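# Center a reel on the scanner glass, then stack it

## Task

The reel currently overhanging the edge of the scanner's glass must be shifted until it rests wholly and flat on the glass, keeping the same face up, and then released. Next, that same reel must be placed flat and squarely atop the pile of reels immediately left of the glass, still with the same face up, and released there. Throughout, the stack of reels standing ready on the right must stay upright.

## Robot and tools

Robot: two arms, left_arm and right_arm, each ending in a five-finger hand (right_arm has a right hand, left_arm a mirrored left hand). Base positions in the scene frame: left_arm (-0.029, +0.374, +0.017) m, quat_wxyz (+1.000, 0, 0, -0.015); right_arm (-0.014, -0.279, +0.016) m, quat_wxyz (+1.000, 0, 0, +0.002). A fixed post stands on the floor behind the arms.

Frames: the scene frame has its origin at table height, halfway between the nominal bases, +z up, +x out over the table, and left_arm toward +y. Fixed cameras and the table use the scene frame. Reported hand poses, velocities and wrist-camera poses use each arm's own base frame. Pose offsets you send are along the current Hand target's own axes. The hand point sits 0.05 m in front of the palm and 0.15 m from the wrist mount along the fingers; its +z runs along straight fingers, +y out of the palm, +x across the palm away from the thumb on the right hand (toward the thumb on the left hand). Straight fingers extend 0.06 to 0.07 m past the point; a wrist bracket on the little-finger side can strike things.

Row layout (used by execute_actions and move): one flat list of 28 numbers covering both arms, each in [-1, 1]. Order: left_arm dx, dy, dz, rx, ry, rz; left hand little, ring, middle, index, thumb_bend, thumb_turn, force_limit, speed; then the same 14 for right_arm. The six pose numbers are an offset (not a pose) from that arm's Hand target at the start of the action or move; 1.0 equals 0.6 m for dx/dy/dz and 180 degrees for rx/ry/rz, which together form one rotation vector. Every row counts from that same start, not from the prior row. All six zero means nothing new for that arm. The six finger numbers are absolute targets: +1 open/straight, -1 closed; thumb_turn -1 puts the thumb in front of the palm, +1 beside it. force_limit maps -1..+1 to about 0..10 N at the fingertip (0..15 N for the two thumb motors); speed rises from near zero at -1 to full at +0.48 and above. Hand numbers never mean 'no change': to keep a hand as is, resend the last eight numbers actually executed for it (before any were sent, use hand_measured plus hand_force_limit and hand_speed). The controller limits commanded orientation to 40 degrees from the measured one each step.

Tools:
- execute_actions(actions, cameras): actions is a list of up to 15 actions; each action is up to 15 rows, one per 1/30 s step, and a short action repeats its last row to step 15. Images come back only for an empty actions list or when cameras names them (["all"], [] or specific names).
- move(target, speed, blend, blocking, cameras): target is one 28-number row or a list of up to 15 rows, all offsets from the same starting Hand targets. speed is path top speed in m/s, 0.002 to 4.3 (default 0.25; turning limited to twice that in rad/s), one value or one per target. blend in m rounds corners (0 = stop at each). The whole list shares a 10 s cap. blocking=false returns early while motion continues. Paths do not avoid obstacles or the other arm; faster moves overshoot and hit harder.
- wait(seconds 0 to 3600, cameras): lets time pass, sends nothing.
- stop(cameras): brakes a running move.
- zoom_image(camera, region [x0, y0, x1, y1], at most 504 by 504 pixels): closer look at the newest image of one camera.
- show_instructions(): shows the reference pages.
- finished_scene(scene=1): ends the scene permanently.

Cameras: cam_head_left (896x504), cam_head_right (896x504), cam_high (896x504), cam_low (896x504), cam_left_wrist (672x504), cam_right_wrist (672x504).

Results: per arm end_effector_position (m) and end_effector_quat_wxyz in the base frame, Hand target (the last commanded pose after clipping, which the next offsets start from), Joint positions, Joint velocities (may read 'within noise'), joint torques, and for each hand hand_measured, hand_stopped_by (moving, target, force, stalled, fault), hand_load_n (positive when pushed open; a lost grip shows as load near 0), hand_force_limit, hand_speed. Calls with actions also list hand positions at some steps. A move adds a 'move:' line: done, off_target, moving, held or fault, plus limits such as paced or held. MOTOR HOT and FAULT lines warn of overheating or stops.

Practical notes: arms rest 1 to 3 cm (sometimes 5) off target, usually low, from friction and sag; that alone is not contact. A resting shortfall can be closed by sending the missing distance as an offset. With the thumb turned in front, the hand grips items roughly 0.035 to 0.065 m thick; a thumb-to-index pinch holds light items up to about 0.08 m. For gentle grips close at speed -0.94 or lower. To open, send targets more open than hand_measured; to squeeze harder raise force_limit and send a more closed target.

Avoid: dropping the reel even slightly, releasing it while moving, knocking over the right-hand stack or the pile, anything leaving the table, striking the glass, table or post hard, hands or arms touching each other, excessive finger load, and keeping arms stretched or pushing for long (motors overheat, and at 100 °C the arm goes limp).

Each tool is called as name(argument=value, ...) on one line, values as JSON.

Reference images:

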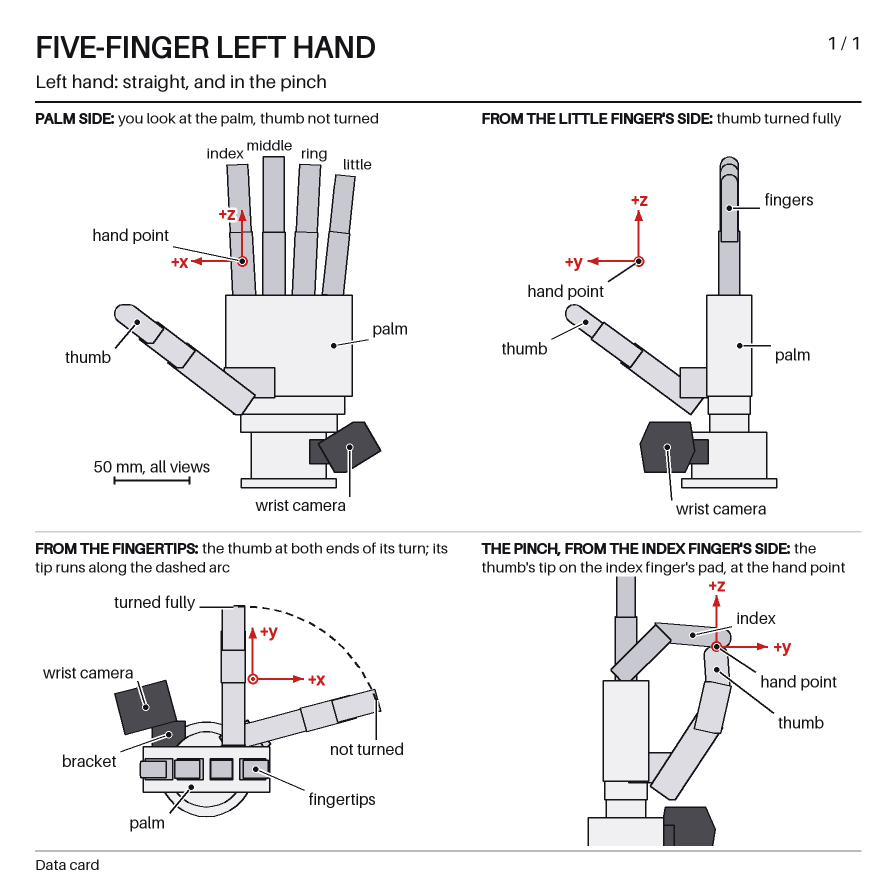

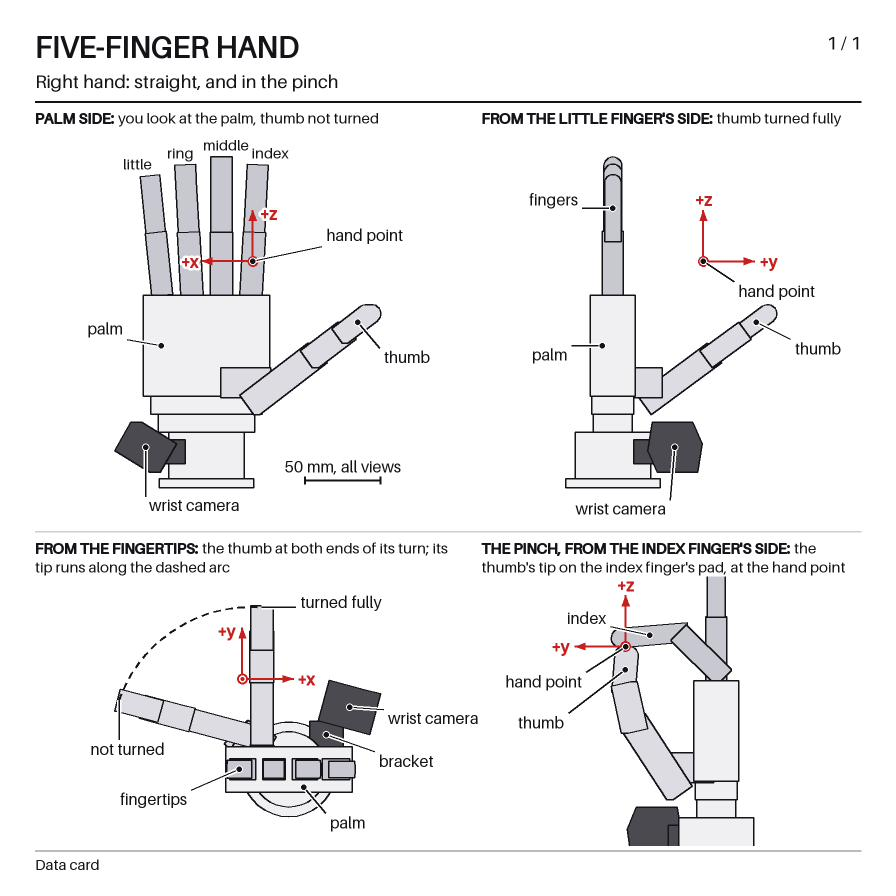

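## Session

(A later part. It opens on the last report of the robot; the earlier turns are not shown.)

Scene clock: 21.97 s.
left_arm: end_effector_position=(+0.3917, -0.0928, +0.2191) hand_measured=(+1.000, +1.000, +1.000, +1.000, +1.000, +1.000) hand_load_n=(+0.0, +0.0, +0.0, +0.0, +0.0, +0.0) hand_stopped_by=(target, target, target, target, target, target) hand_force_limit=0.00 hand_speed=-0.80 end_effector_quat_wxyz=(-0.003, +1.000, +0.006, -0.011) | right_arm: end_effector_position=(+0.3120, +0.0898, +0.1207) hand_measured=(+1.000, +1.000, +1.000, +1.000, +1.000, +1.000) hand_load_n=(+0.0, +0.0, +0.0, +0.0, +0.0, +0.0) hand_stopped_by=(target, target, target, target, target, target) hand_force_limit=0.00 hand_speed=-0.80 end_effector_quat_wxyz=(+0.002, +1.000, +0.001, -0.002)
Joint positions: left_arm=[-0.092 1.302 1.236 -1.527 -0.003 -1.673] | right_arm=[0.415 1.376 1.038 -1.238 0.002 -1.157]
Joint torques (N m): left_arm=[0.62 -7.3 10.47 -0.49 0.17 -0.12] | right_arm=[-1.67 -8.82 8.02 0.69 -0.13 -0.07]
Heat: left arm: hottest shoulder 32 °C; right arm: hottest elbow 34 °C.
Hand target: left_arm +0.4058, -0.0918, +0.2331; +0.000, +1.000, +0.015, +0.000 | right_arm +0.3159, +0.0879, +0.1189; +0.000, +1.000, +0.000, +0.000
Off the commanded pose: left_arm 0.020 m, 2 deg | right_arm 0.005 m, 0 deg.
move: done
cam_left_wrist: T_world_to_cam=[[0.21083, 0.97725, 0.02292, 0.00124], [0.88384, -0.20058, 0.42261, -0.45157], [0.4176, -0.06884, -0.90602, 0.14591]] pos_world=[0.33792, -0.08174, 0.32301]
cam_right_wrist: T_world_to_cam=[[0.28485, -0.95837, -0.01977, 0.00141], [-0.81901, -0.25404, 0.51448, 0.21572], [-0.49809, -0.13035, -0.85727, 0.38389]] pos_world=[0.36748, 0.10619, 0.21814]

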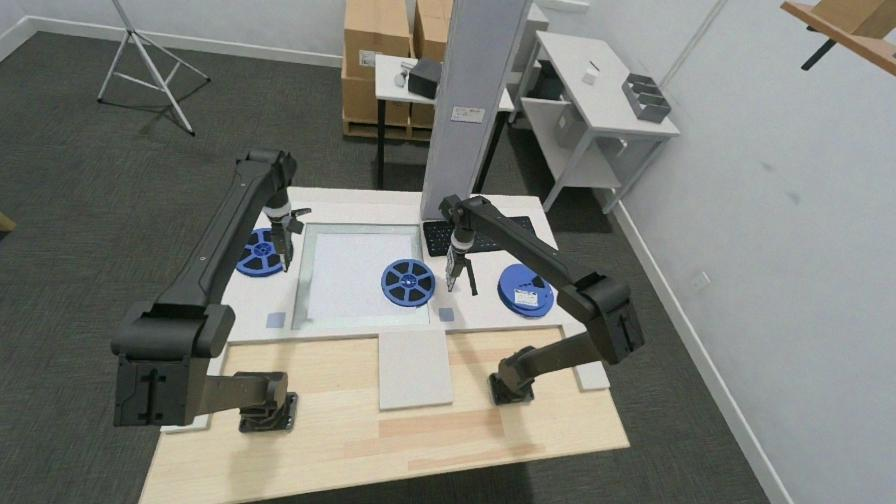

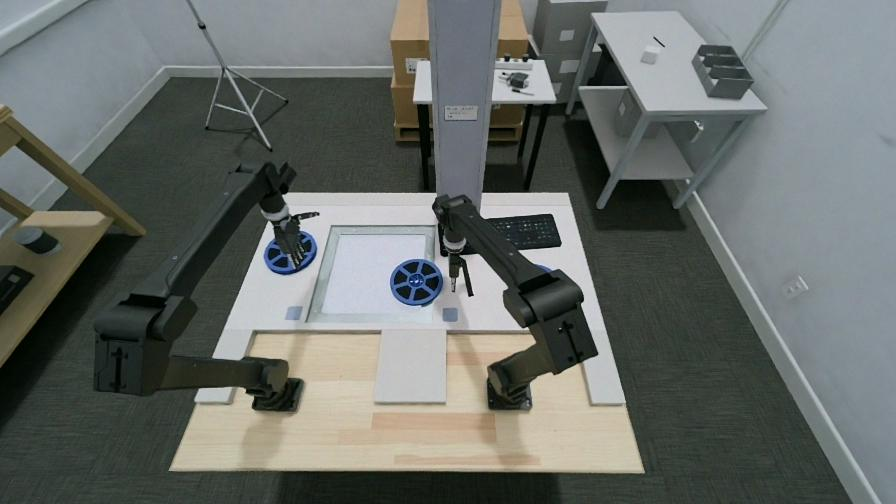

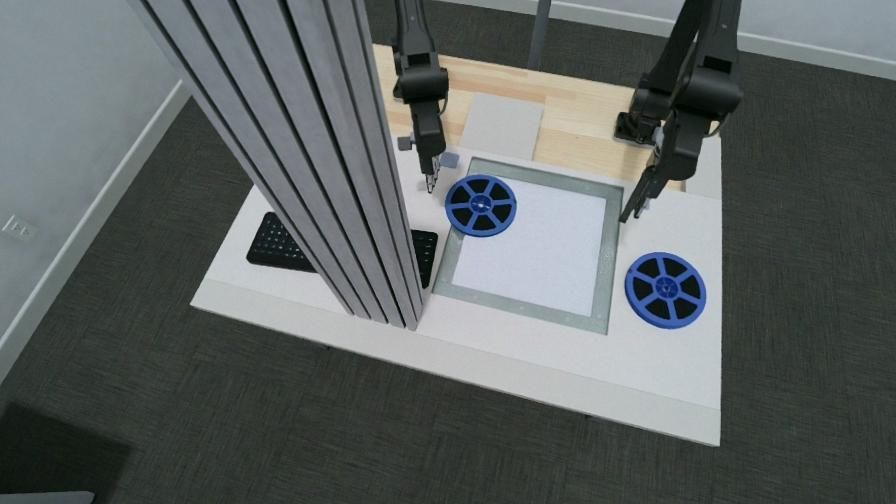

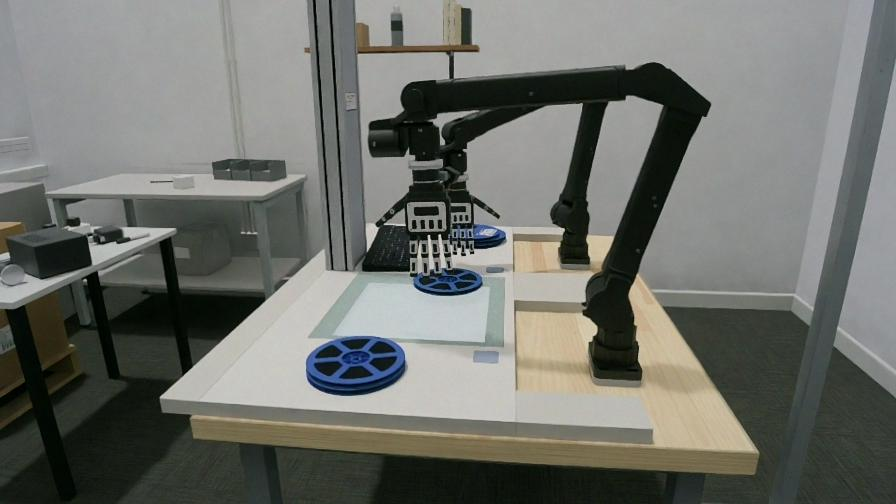

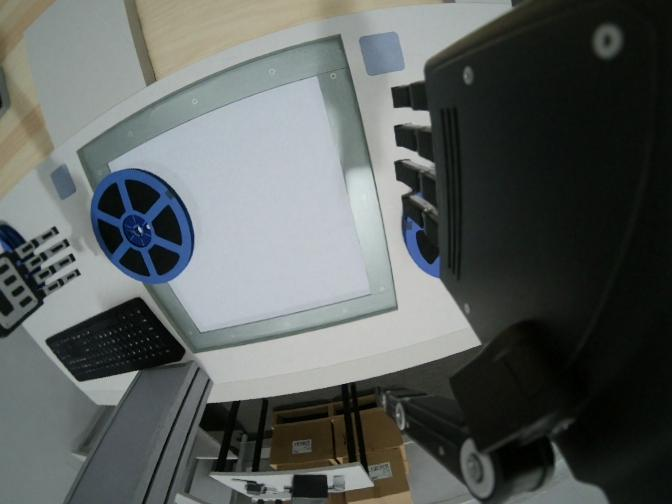

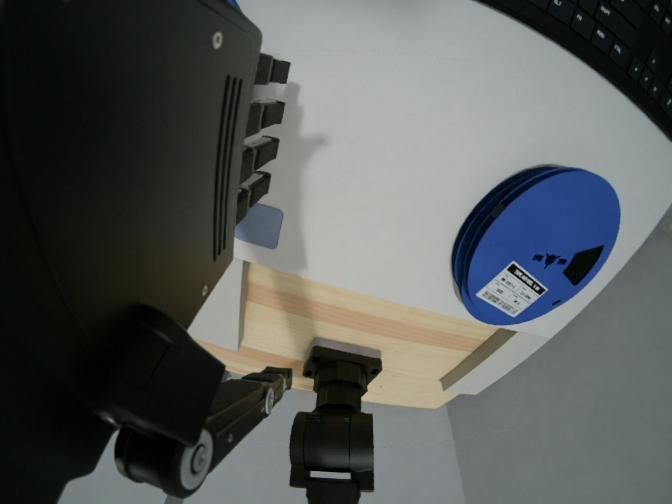

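zoom_image(camera="cam_high", region=[430, 140, 540, 250])

zoom_image(camera="cam_low", region=[460, 255, 540, 350])

zoom_image(camera="cam_head_left", region=[370, 240, 450, 340])

zoom_image(camera="cam_left_wrist", region=[60, 140, 220, 340])

Scaled by 4.582 from the camera's image (finer frame: 1280x720).

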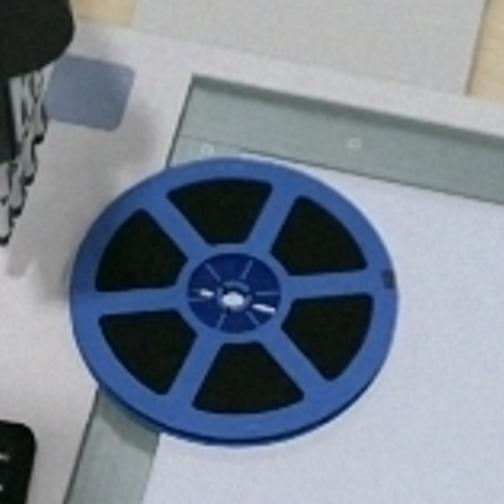

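Scaled by 5.305 from the camera's image (finer frame: 1280x720).

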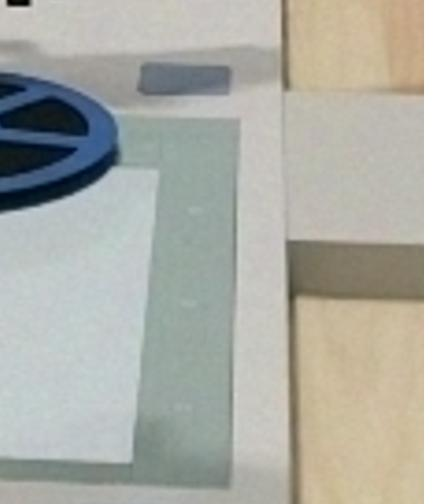

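Scaled by 5.040 from the camera's image (finer frame: 1280x720).

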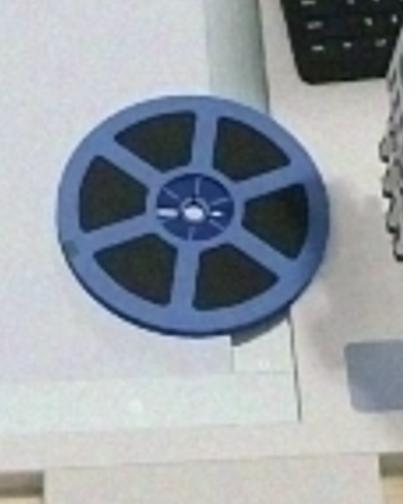

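Scaled by 2.520 from the camera's image (finer frame: 960x720).

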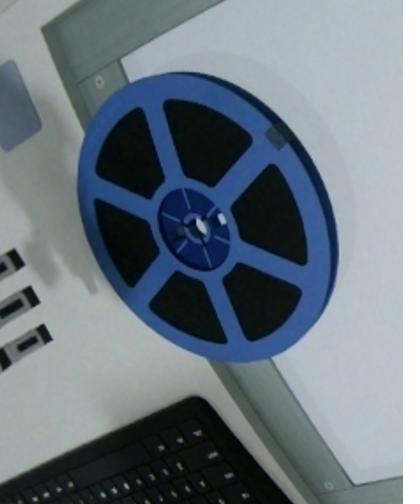

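move(target=[-0.0333,-0.0667,-0.05,0,0,0,1,1,1,1,1,1,0,-0.8,0.0333,0,0.0367,0,0,0,1,1,1,1,1,1,0,-0.8], speed=0.08, cameras=["cam_head_right","cam_high","cam_low"])

zoom_image(camera="cam_high", region=[380, 120, 540, 250])

zoom_image(camera="cam_low", region=[400, 180, 540, 310])

zoom_image(camera="cam_head_right", region=[380, 200, 500, 330])

Scene clock: 25.57 s.
left_arm: end_effector_position=(+0.3755, -0.0545, +0.2433) hand_measured=(+1.000, +1.000, +1.000, +1.000, +1.000, +1.000) hand_load_n=(+0.0, +0.0, +0.0, +0.0, +0.0, +0.0) hand_stopped_by=(target, target, target, target, target, target) hand_force_limit=0.00 hand_speed=-0.80 end_effector_quat_wxyz=(-0.001, +1.000, +0.018, -0.019) | right_arm: end_effector_position=(+0.3284, +0.0885, +0.0964) hand_measured=(+1.000, +1.000, +1.000, +1.000, +1.000, +1.000) hand_load_n=(+0.0, +0.0, +0.0, +0.0, +0.0, +0.0) hand_stopped_by=(target, target, target, target, target, target) hand_force_limit=0.00 hand_speed=-0.80 end_effector_quat_wxyz=(+0.004, +1.000, +0.001, -0.006)
Joint positions: left_arm=[0.013 1.261 1.263 -1.612 -0.002 -1.594] | right_arm=[0.395 1.444 1.038 -1.177 0.002 -1.177]
Joint torques (N m): left_arm=[0.79 -7.82 10.4 -0.47 0.11 0.13] | right_arm=[-1.55 -9.35 8.5 0.69 -0.12 -0.05]
Heat: left arm: hottest shoulder 32 °C; right arm: hottest elbow 34 °C.
Hand target: left_arm +0.3847, -0.0524, +0.2630; +0.000, +1.000, +0.015, +0.000 | right_arm +0.3359, +0.0878, +0.0969; +0.000, +1.000, +0.000, +0.000
Off the commanded pose: left_arm 0.022 m, 2 deg | right_arm 0.007 m, 1 deg.
move: off_target (left_arm)

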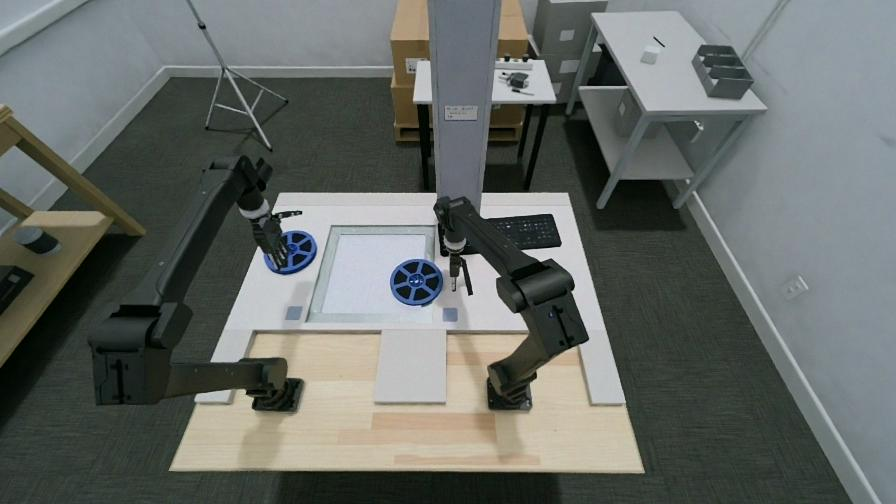

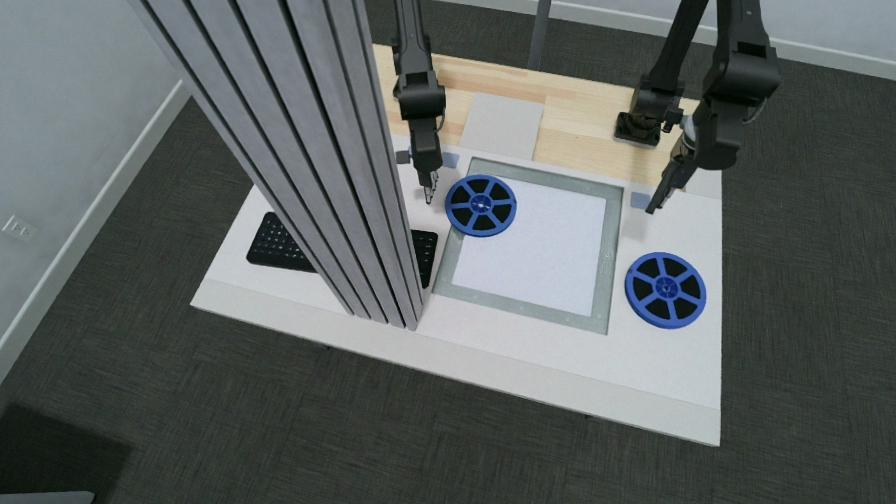

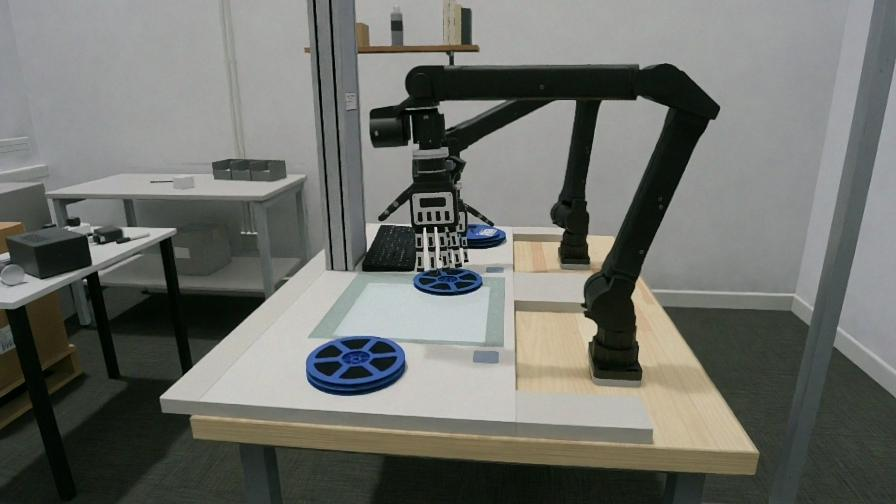

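Scaled by 3.150 from the camera's image (finer frame: 1280x720).

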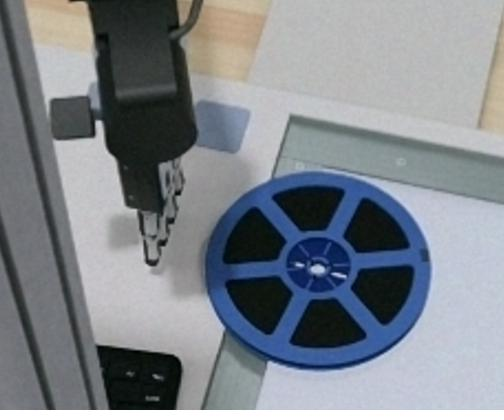

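Scaled by 3.600 from the camera's image (finer frame: 1280x720).

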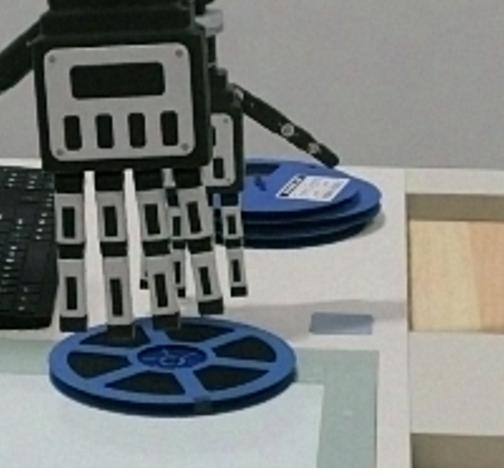

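Scaled by 3.877 from the camera's image (finer frame: 1280x720).

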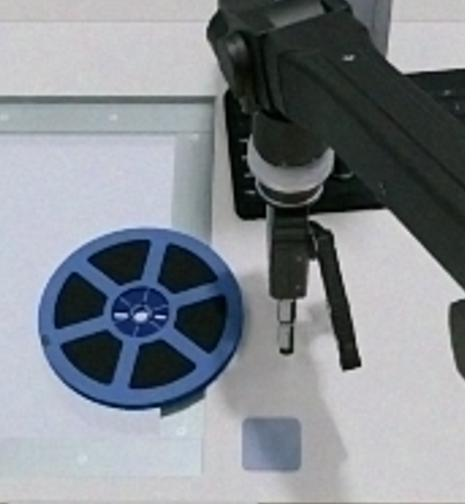

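move(target=[0,0,0,0,0,0,1,1,1,1,1,1,0,-0.8,0,-0.1,0.0033,0,0,0,1,1,1,1,1,1,0,-0.8], speed=0.05, cameras=["cam_head_right","cam_high","cam_low","cam_right_wrist"])

zoom_image(camera="cam_high", region=[380, 120, 540, 250])

zoom_image(camera="cam_head_right", region=[380, 200, 500, 330])

Scene clock: 28.03 s.
left_arm: end_effector_position=(+0.3755, -0.0545, +0.2433) hand_measured=(+1.000, +1.000, +1.000, +1.000, +1.000, +1.000) hand_load_n=(+0.0, +0.0, +0.0, +0.0, +0.0, +0.0) hand_stopped_by=(target, target, target, target, target, target) hand_force_limit=0.00 hand_speed=-0.80 end_effector_quat_wxyz=(-0.001, +1.000, +0.018, -0.019) | right_arm: end_effector_position=(+0.3206, +0.1320, +0.0879) hand_measured=(+1.000, +1.000, +1.000, +1.000, +1.000, +1.000) hand_load_n=(+0.0, -0.5, -1.5, +0.0, +0.0, +0.0) hand_stopped_by=(target, target, target, target, target, target) hand_force_limit=0.00 hand_speed=-0.80 end_effector_quat_wxyz=(+0.011, +1.000, -0.003, -0.015)
Joint positions: left_arm=[0.013 1.261 1.263 -1.612 -0.002 -1.593] | right_arm=[0.503 1.501 1.071 -1.177 0.004 -1.062]
Joint torques (N m): left_arm=[0.91 -7.88 10.41 -0.46 0.11 0.11] | right_arm=[0.5 -9.41 11.11 0.57 -0.22 0.1]
Heat: left arm: hottest elbow 33 °C; right arm: hottest elbow 34 °C.
Hand target: left_arm +0.3847, -0.0525, +0.2630; +0.000, +1.000, +0.015, +0.000 | right_arm +0.3359, +0.1479, +0.0950; +0.000, +1.000, +0.000, +0.000
Off the commanded pose: left_arm 0.022 m, 2 deg | right_arm 0.023 m, 2 deg.
move: off_target (right_arm)
cam_right_wrist: T_world_to_cam=[[0.27758, -0.96064, -0.01066, 0.04065], [-0.80722, -0.23924, 0.53958, 0.2424], [-0.5209, -0.14117, -0.84186, 0.373]] pos_world=[0.37868, 0.1497, 0.18365]

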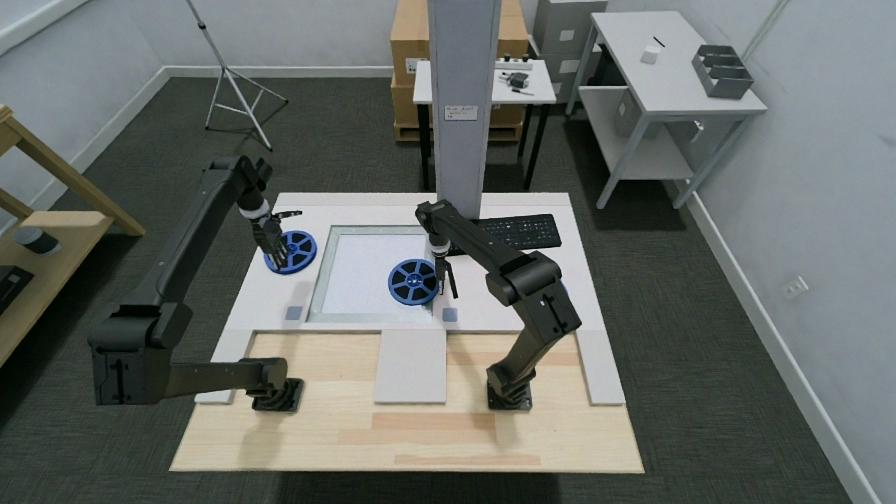

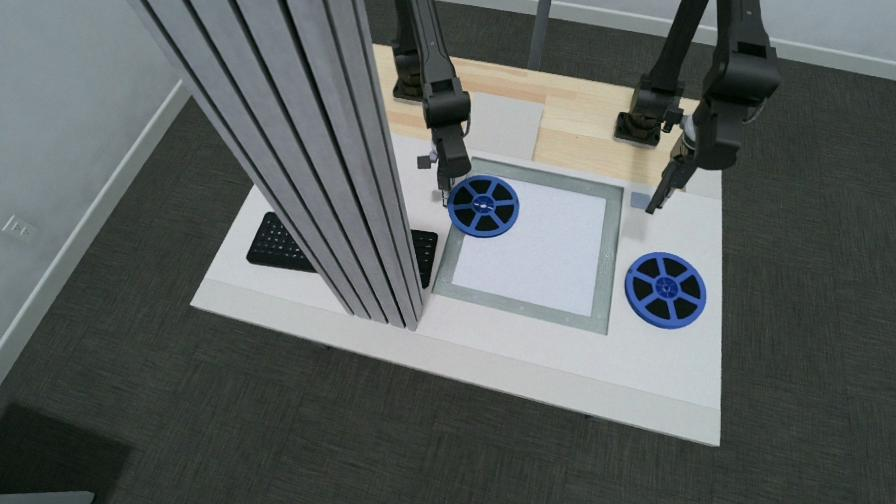

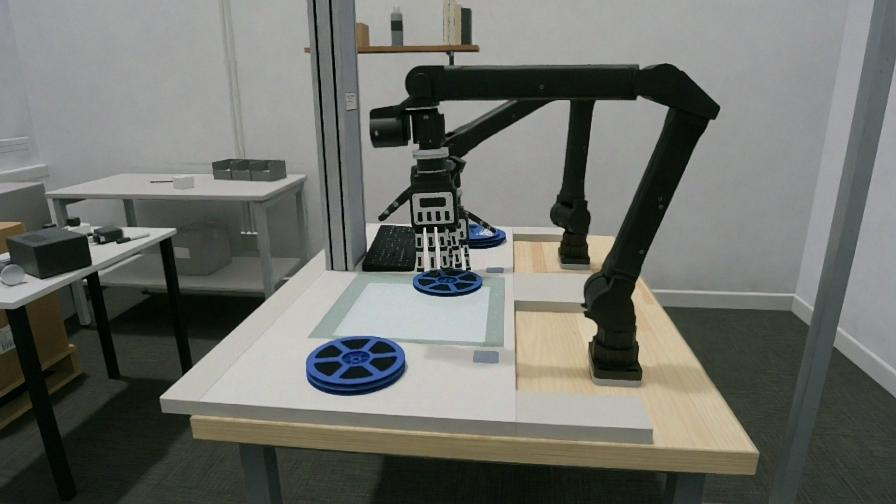

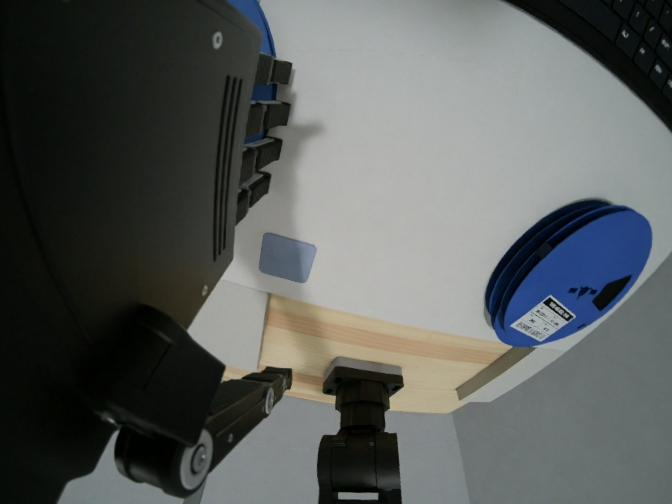

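Scaled by 3.150 from the camera's image (finer frame: 1280x720).

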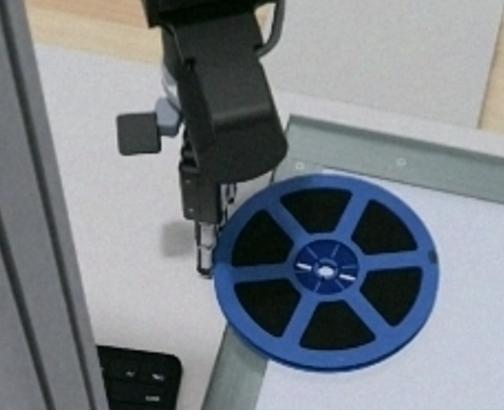

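Scaled by 3.877 from the camera's image (finer frame: 1280x720).

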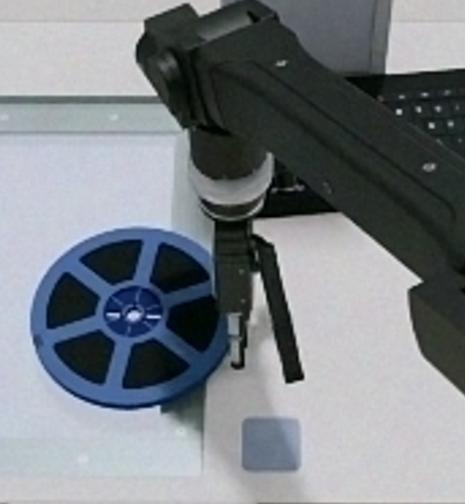

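move(target=[0,0,0,0,0,0,1,1,1,1,1,1,0,-0.8,0.0167,0,-0.02,0,0,0,1,1,1,1,1,1,0,-0.8], speed=0.05)

Scene clock: 29.00 s.
left_arm: end_effector_position=(+0.3755, -0.0545, +0.2433) hand_measured=(+1.000, +1.000, +1.000, +1.000, +1.000, +1.000) hand_load_n=(+0.0, +0.0, +0.0, +0.0, +0.0, +0.0) hand_stopped_by=(target, target, target, target, target, target) hand_force_limit=0.00 hand_speed=-0.80 end_effector_quat_wxyz=(-0.001, +1.000, +0.018, -0.019) | right_arm: end_effector_position=(+0.3298, +0.1371, +0.0951) hand_measured=(+1.000, +1.000, +1.000, +1.000, +1.000, +1.000) hand_load_n=(+0.0, +0.0, -0.5, +0.0, +0.0, +0.0) hand_stopped_by=(target, target, target, target, target, target) hand_force_limit=0.00 hand_speed=-0.80 end_effector_quat_wxyz=(+0.010, +1.000, -0.003, -0.014)
Joint positions: left_arm=[0.013 1.261 1.263 -1.612 -0.002 -1.593] | right_arm=[0.503 1.518 1.111 -1.198 0.004 -1.061]
Joint torques (N m): left_arm=[0.91 -8.06 10.36 -0.47 0.11 0.12] | right_arm=[-0.38 -10.23 11.52 0.09 -0.18 -0.02]
Heat: left arm: hottest elbow 33 °C; right arm: hottest elbow 34 °C.
Hand target: left_arm +0.3847, -0.0525, +0.2630; +0.000, +1.000, +0.015, +0.000 | right_arm +0.3460, +0.1479, +0.1070; +0.000, +1.000, +0.000, +0.000
Off the commanded pose: left_arm 0.022 m, 2 deg | right_arm 0.023 m, 2 deg.
move: off_target (right_arm)

move(target=[0,0,0,0,0,0,1,1,1,1,1,1,0,-0.8,0,-0.095,0,0,0,0,1,1,1,1,1,1,0,-0.8], speed=0.05, cameras=["cam_head_right","cam_high","cam_low","cam_head_left"])

Scene clock: 31.07 s.
left_arm: end_effector_position=(+0.3755, -0.0545, +0.2433) hand_measured=(+1.000, +1.000, +1.000, +1.000, +1.000, +1.000) hand_load_n=(+0.0, +0.0, +0.0, +0.0, +0.0, +0.0) hand_stopped_by=(target, target, target, target, target, target) hand_force_limit=0.00 hand_speed=-0.80 end_effector_quat_wxyz=(-0.001, +1.000, +0.018, -0.019) | right_arm: end_effector_position=(+0.3329, +0.1893, +0.0957) hand_measured=(+1.000, +1.000, +1.000, +1.000, +1.000, +1.000) hand_load_n=(+0.0, +0.0, -1.0, +0.0, +0.0, +0.0) hand_stopped_by=(target, target, target, target, target, target) hand_force_limit=0.00 hand_speed=-0.80 end_effector_quat_wxyz=(+0.012, +1.000, -0.001, -0.014)
Joint positions: left_arm=[0.013 1.261 1.263 -1.612 -0.002 -1.593] | right_arm=[0.603 1.592 1.199 -1.214 0.004 -0.965]
Joint torques (N m): left_arm=[0.85 -7.88 10.4 -0.46 0.1 0.12] | right_arm=[0.03 -11.16 11.59 0.12 -0.2 0.1]
Heat: left arm: hottest elbow 34 °C; right arm: hottest elbow 34 °C.
Hand target: left_arm +0.3847, -0.0525, +0.2630; +0.000, +1.000, +0.015, +0.000 | right_arm +0.3459, +0.2048, +0.1070; +0.000, +1.000, +0.000, +0.000
Off the commanded pose: left_arm 0.022 m, 2 deg | right_arm 0.023 m, 2 deg.
move: off_target (right_arm)
Images, in order (width x height): cam_head_left 896x504, cam_head_right 896x504, cam_high 896x504, cam_low 896x504.

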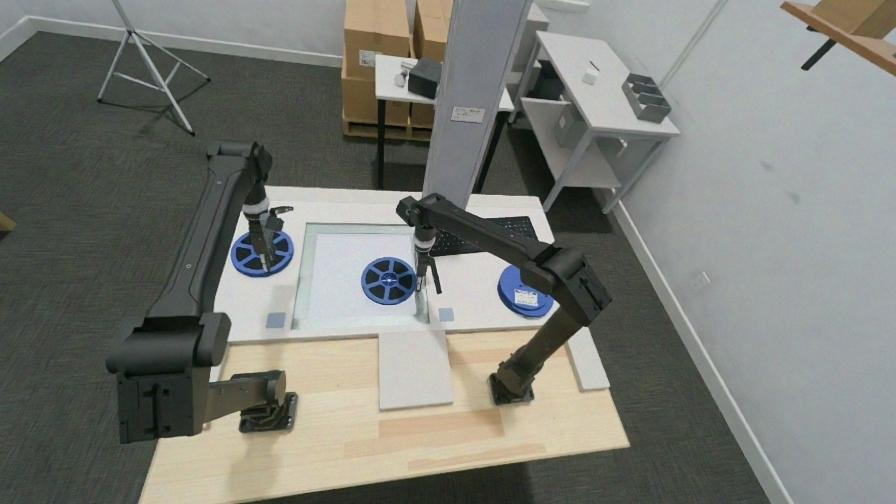

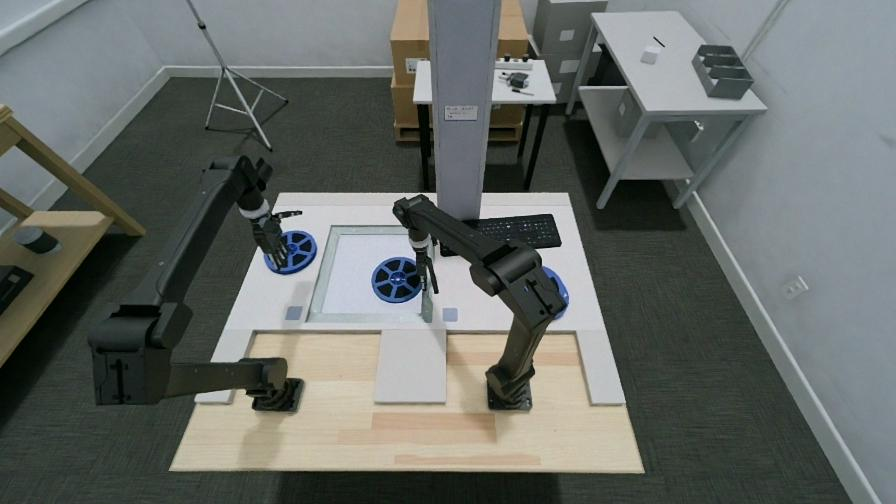

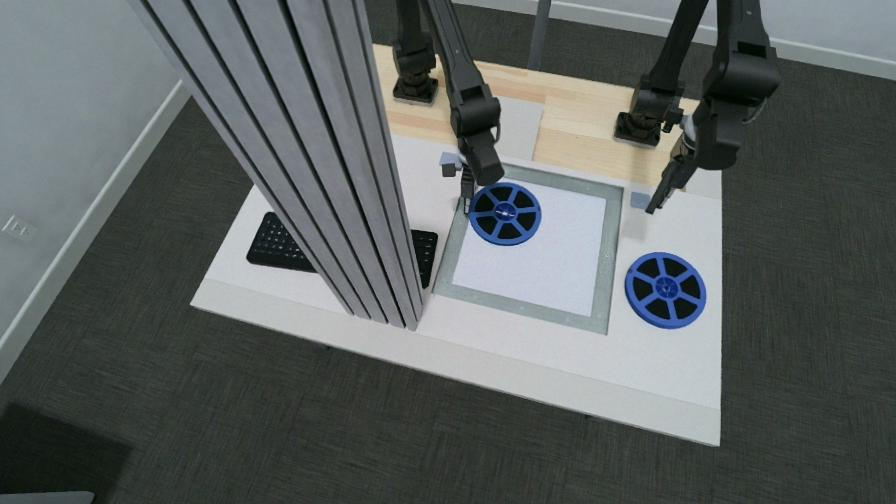

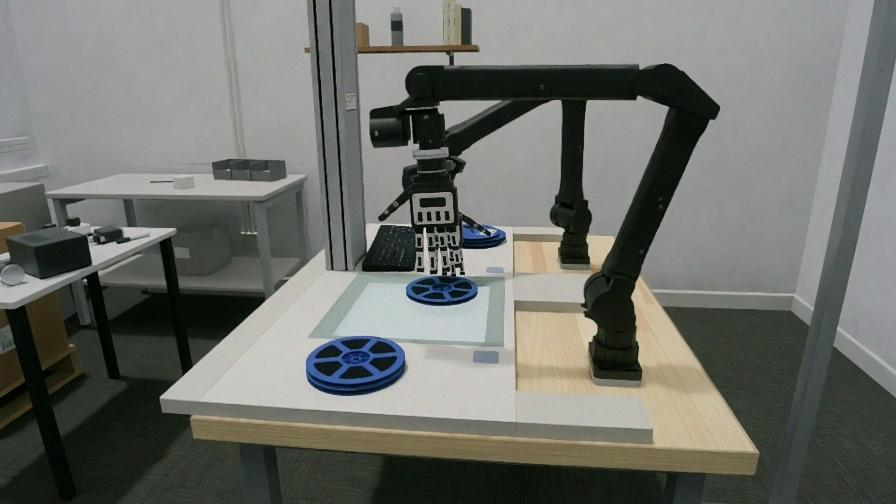

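move(target=[0,0,0,0,0,0,1,1,1,1,1,1,0,-0.8,0.008,-0.1083,0,0,0,0,1,1,1,1,1,1,0,-0.8], speed=0.05, cameras=["cam_head_right","cam_high","cam_low"])

zoom_image(camera="cam_high", region=[430, 130, 620, 300])

zoom_image(camera="cam_head_right", region=[320, 200, 480, 330])

Scene clock: 33.40 s.
left_arm: end_effector_position=(+0.3755, -0.0545, +0.2433) hand_measured=(+1.000, +1.000, +1.000, +1.000, +1.000, +1.000) hand_load_n=(+0.0, +0.0, +0.0, +0.0, +0.0, +0.0) hand_stopped_by=(target, target, target, target, target, target) hand_force_limit=0.00 hand_speed=-0.80 end_effector_quat_wxyz=(-0.001, +1.000, +0.018, -0.019) | right_arm: end_effector_position=(+0.3397, +0.2529, +0.0960) hand_measured=(+1.000, +1.000, +1.000, +1.000, +1.000, +1.000) hand_load_n=(+0.0, +0.0, -1.0, +0.0, +0.0, +0.0) hand_stopped_by=(target, target, target, target, target, target) hand_force_limit=0.00 hand_speed=-0.80 end_effector_quat_wxyz=(+0.013, +1.000, -0.001, -0.013)
Joint positions: left_arm=[0.013 1.261 1.263 -1.612 -0.002 -1.593] | right_arm=[0.704 1.699 1.336 -1.244 0.004 -0.865]
Joint torques (N m): left_arm=[1.03 -8.12 10.3 -0.51 0.11 0.13] | right_arm=[0.09 -12.51 11.75 0.13 -0.2 0.09]
Heat: left arm: hottest elbow 34 °C; right arm: hottest elbow 35 °C.
Hand target: left_arm +0.3847, -0.0525, +0.2630; +0.000, +1.000, +0.015, +0.000 | right_arm +0.3507, +0.2699, +0.1069; +0.000, +1.000, +0.000, +0.000
Off the commanded pose: left_arm 0.022 m, 2 deg | right_arm 0.023 m, 2 deg.
move: off_target (right_arm)

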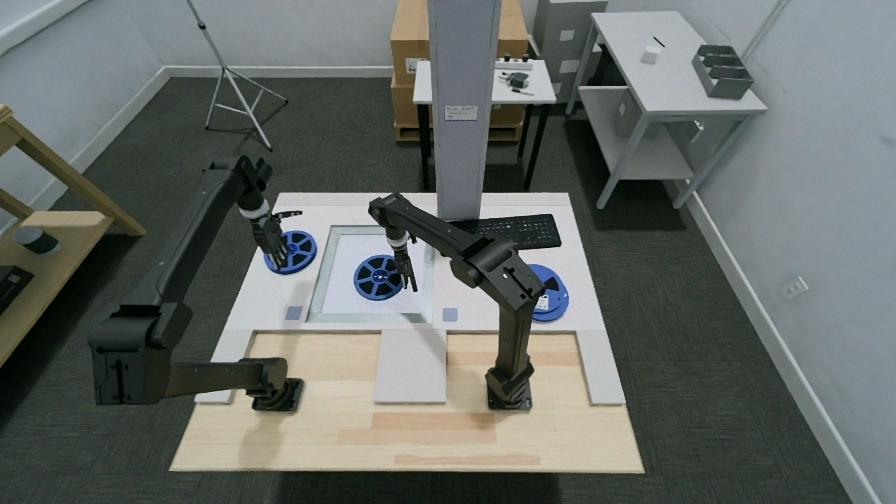

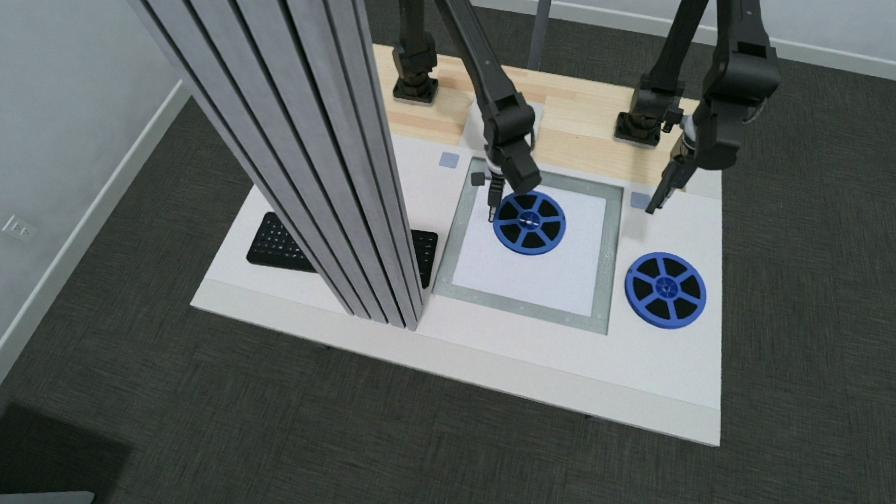

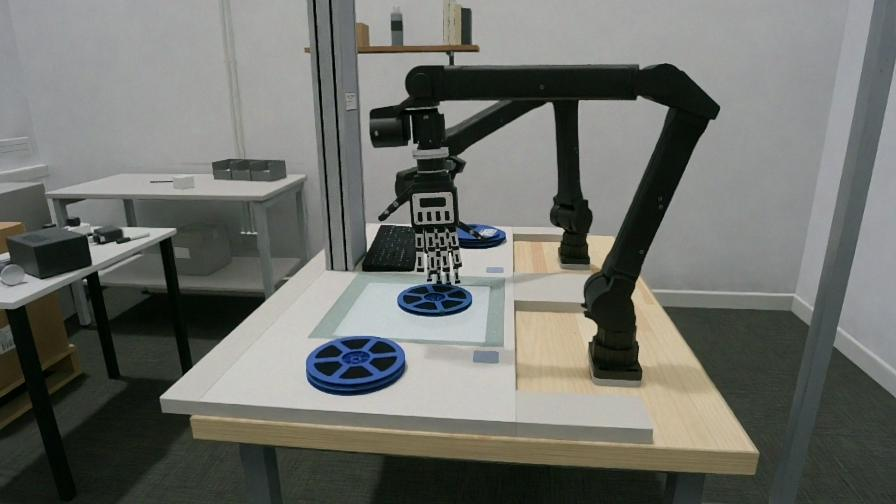

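Scaled by 2.653 from the camera's image (finer frame: 1280x720).

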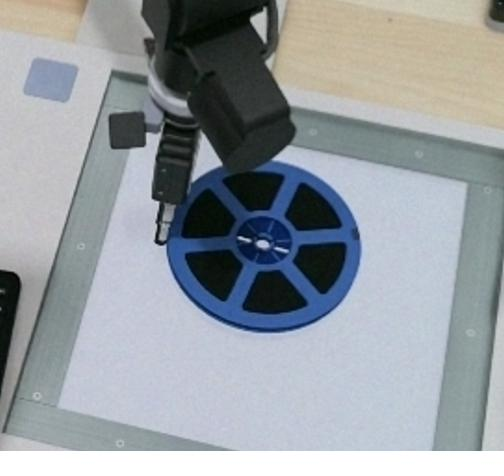

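Scaled by 3.150 from the camera's image (finer frame: 1280x720).

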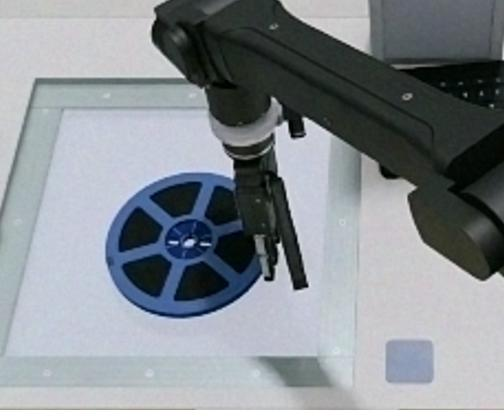

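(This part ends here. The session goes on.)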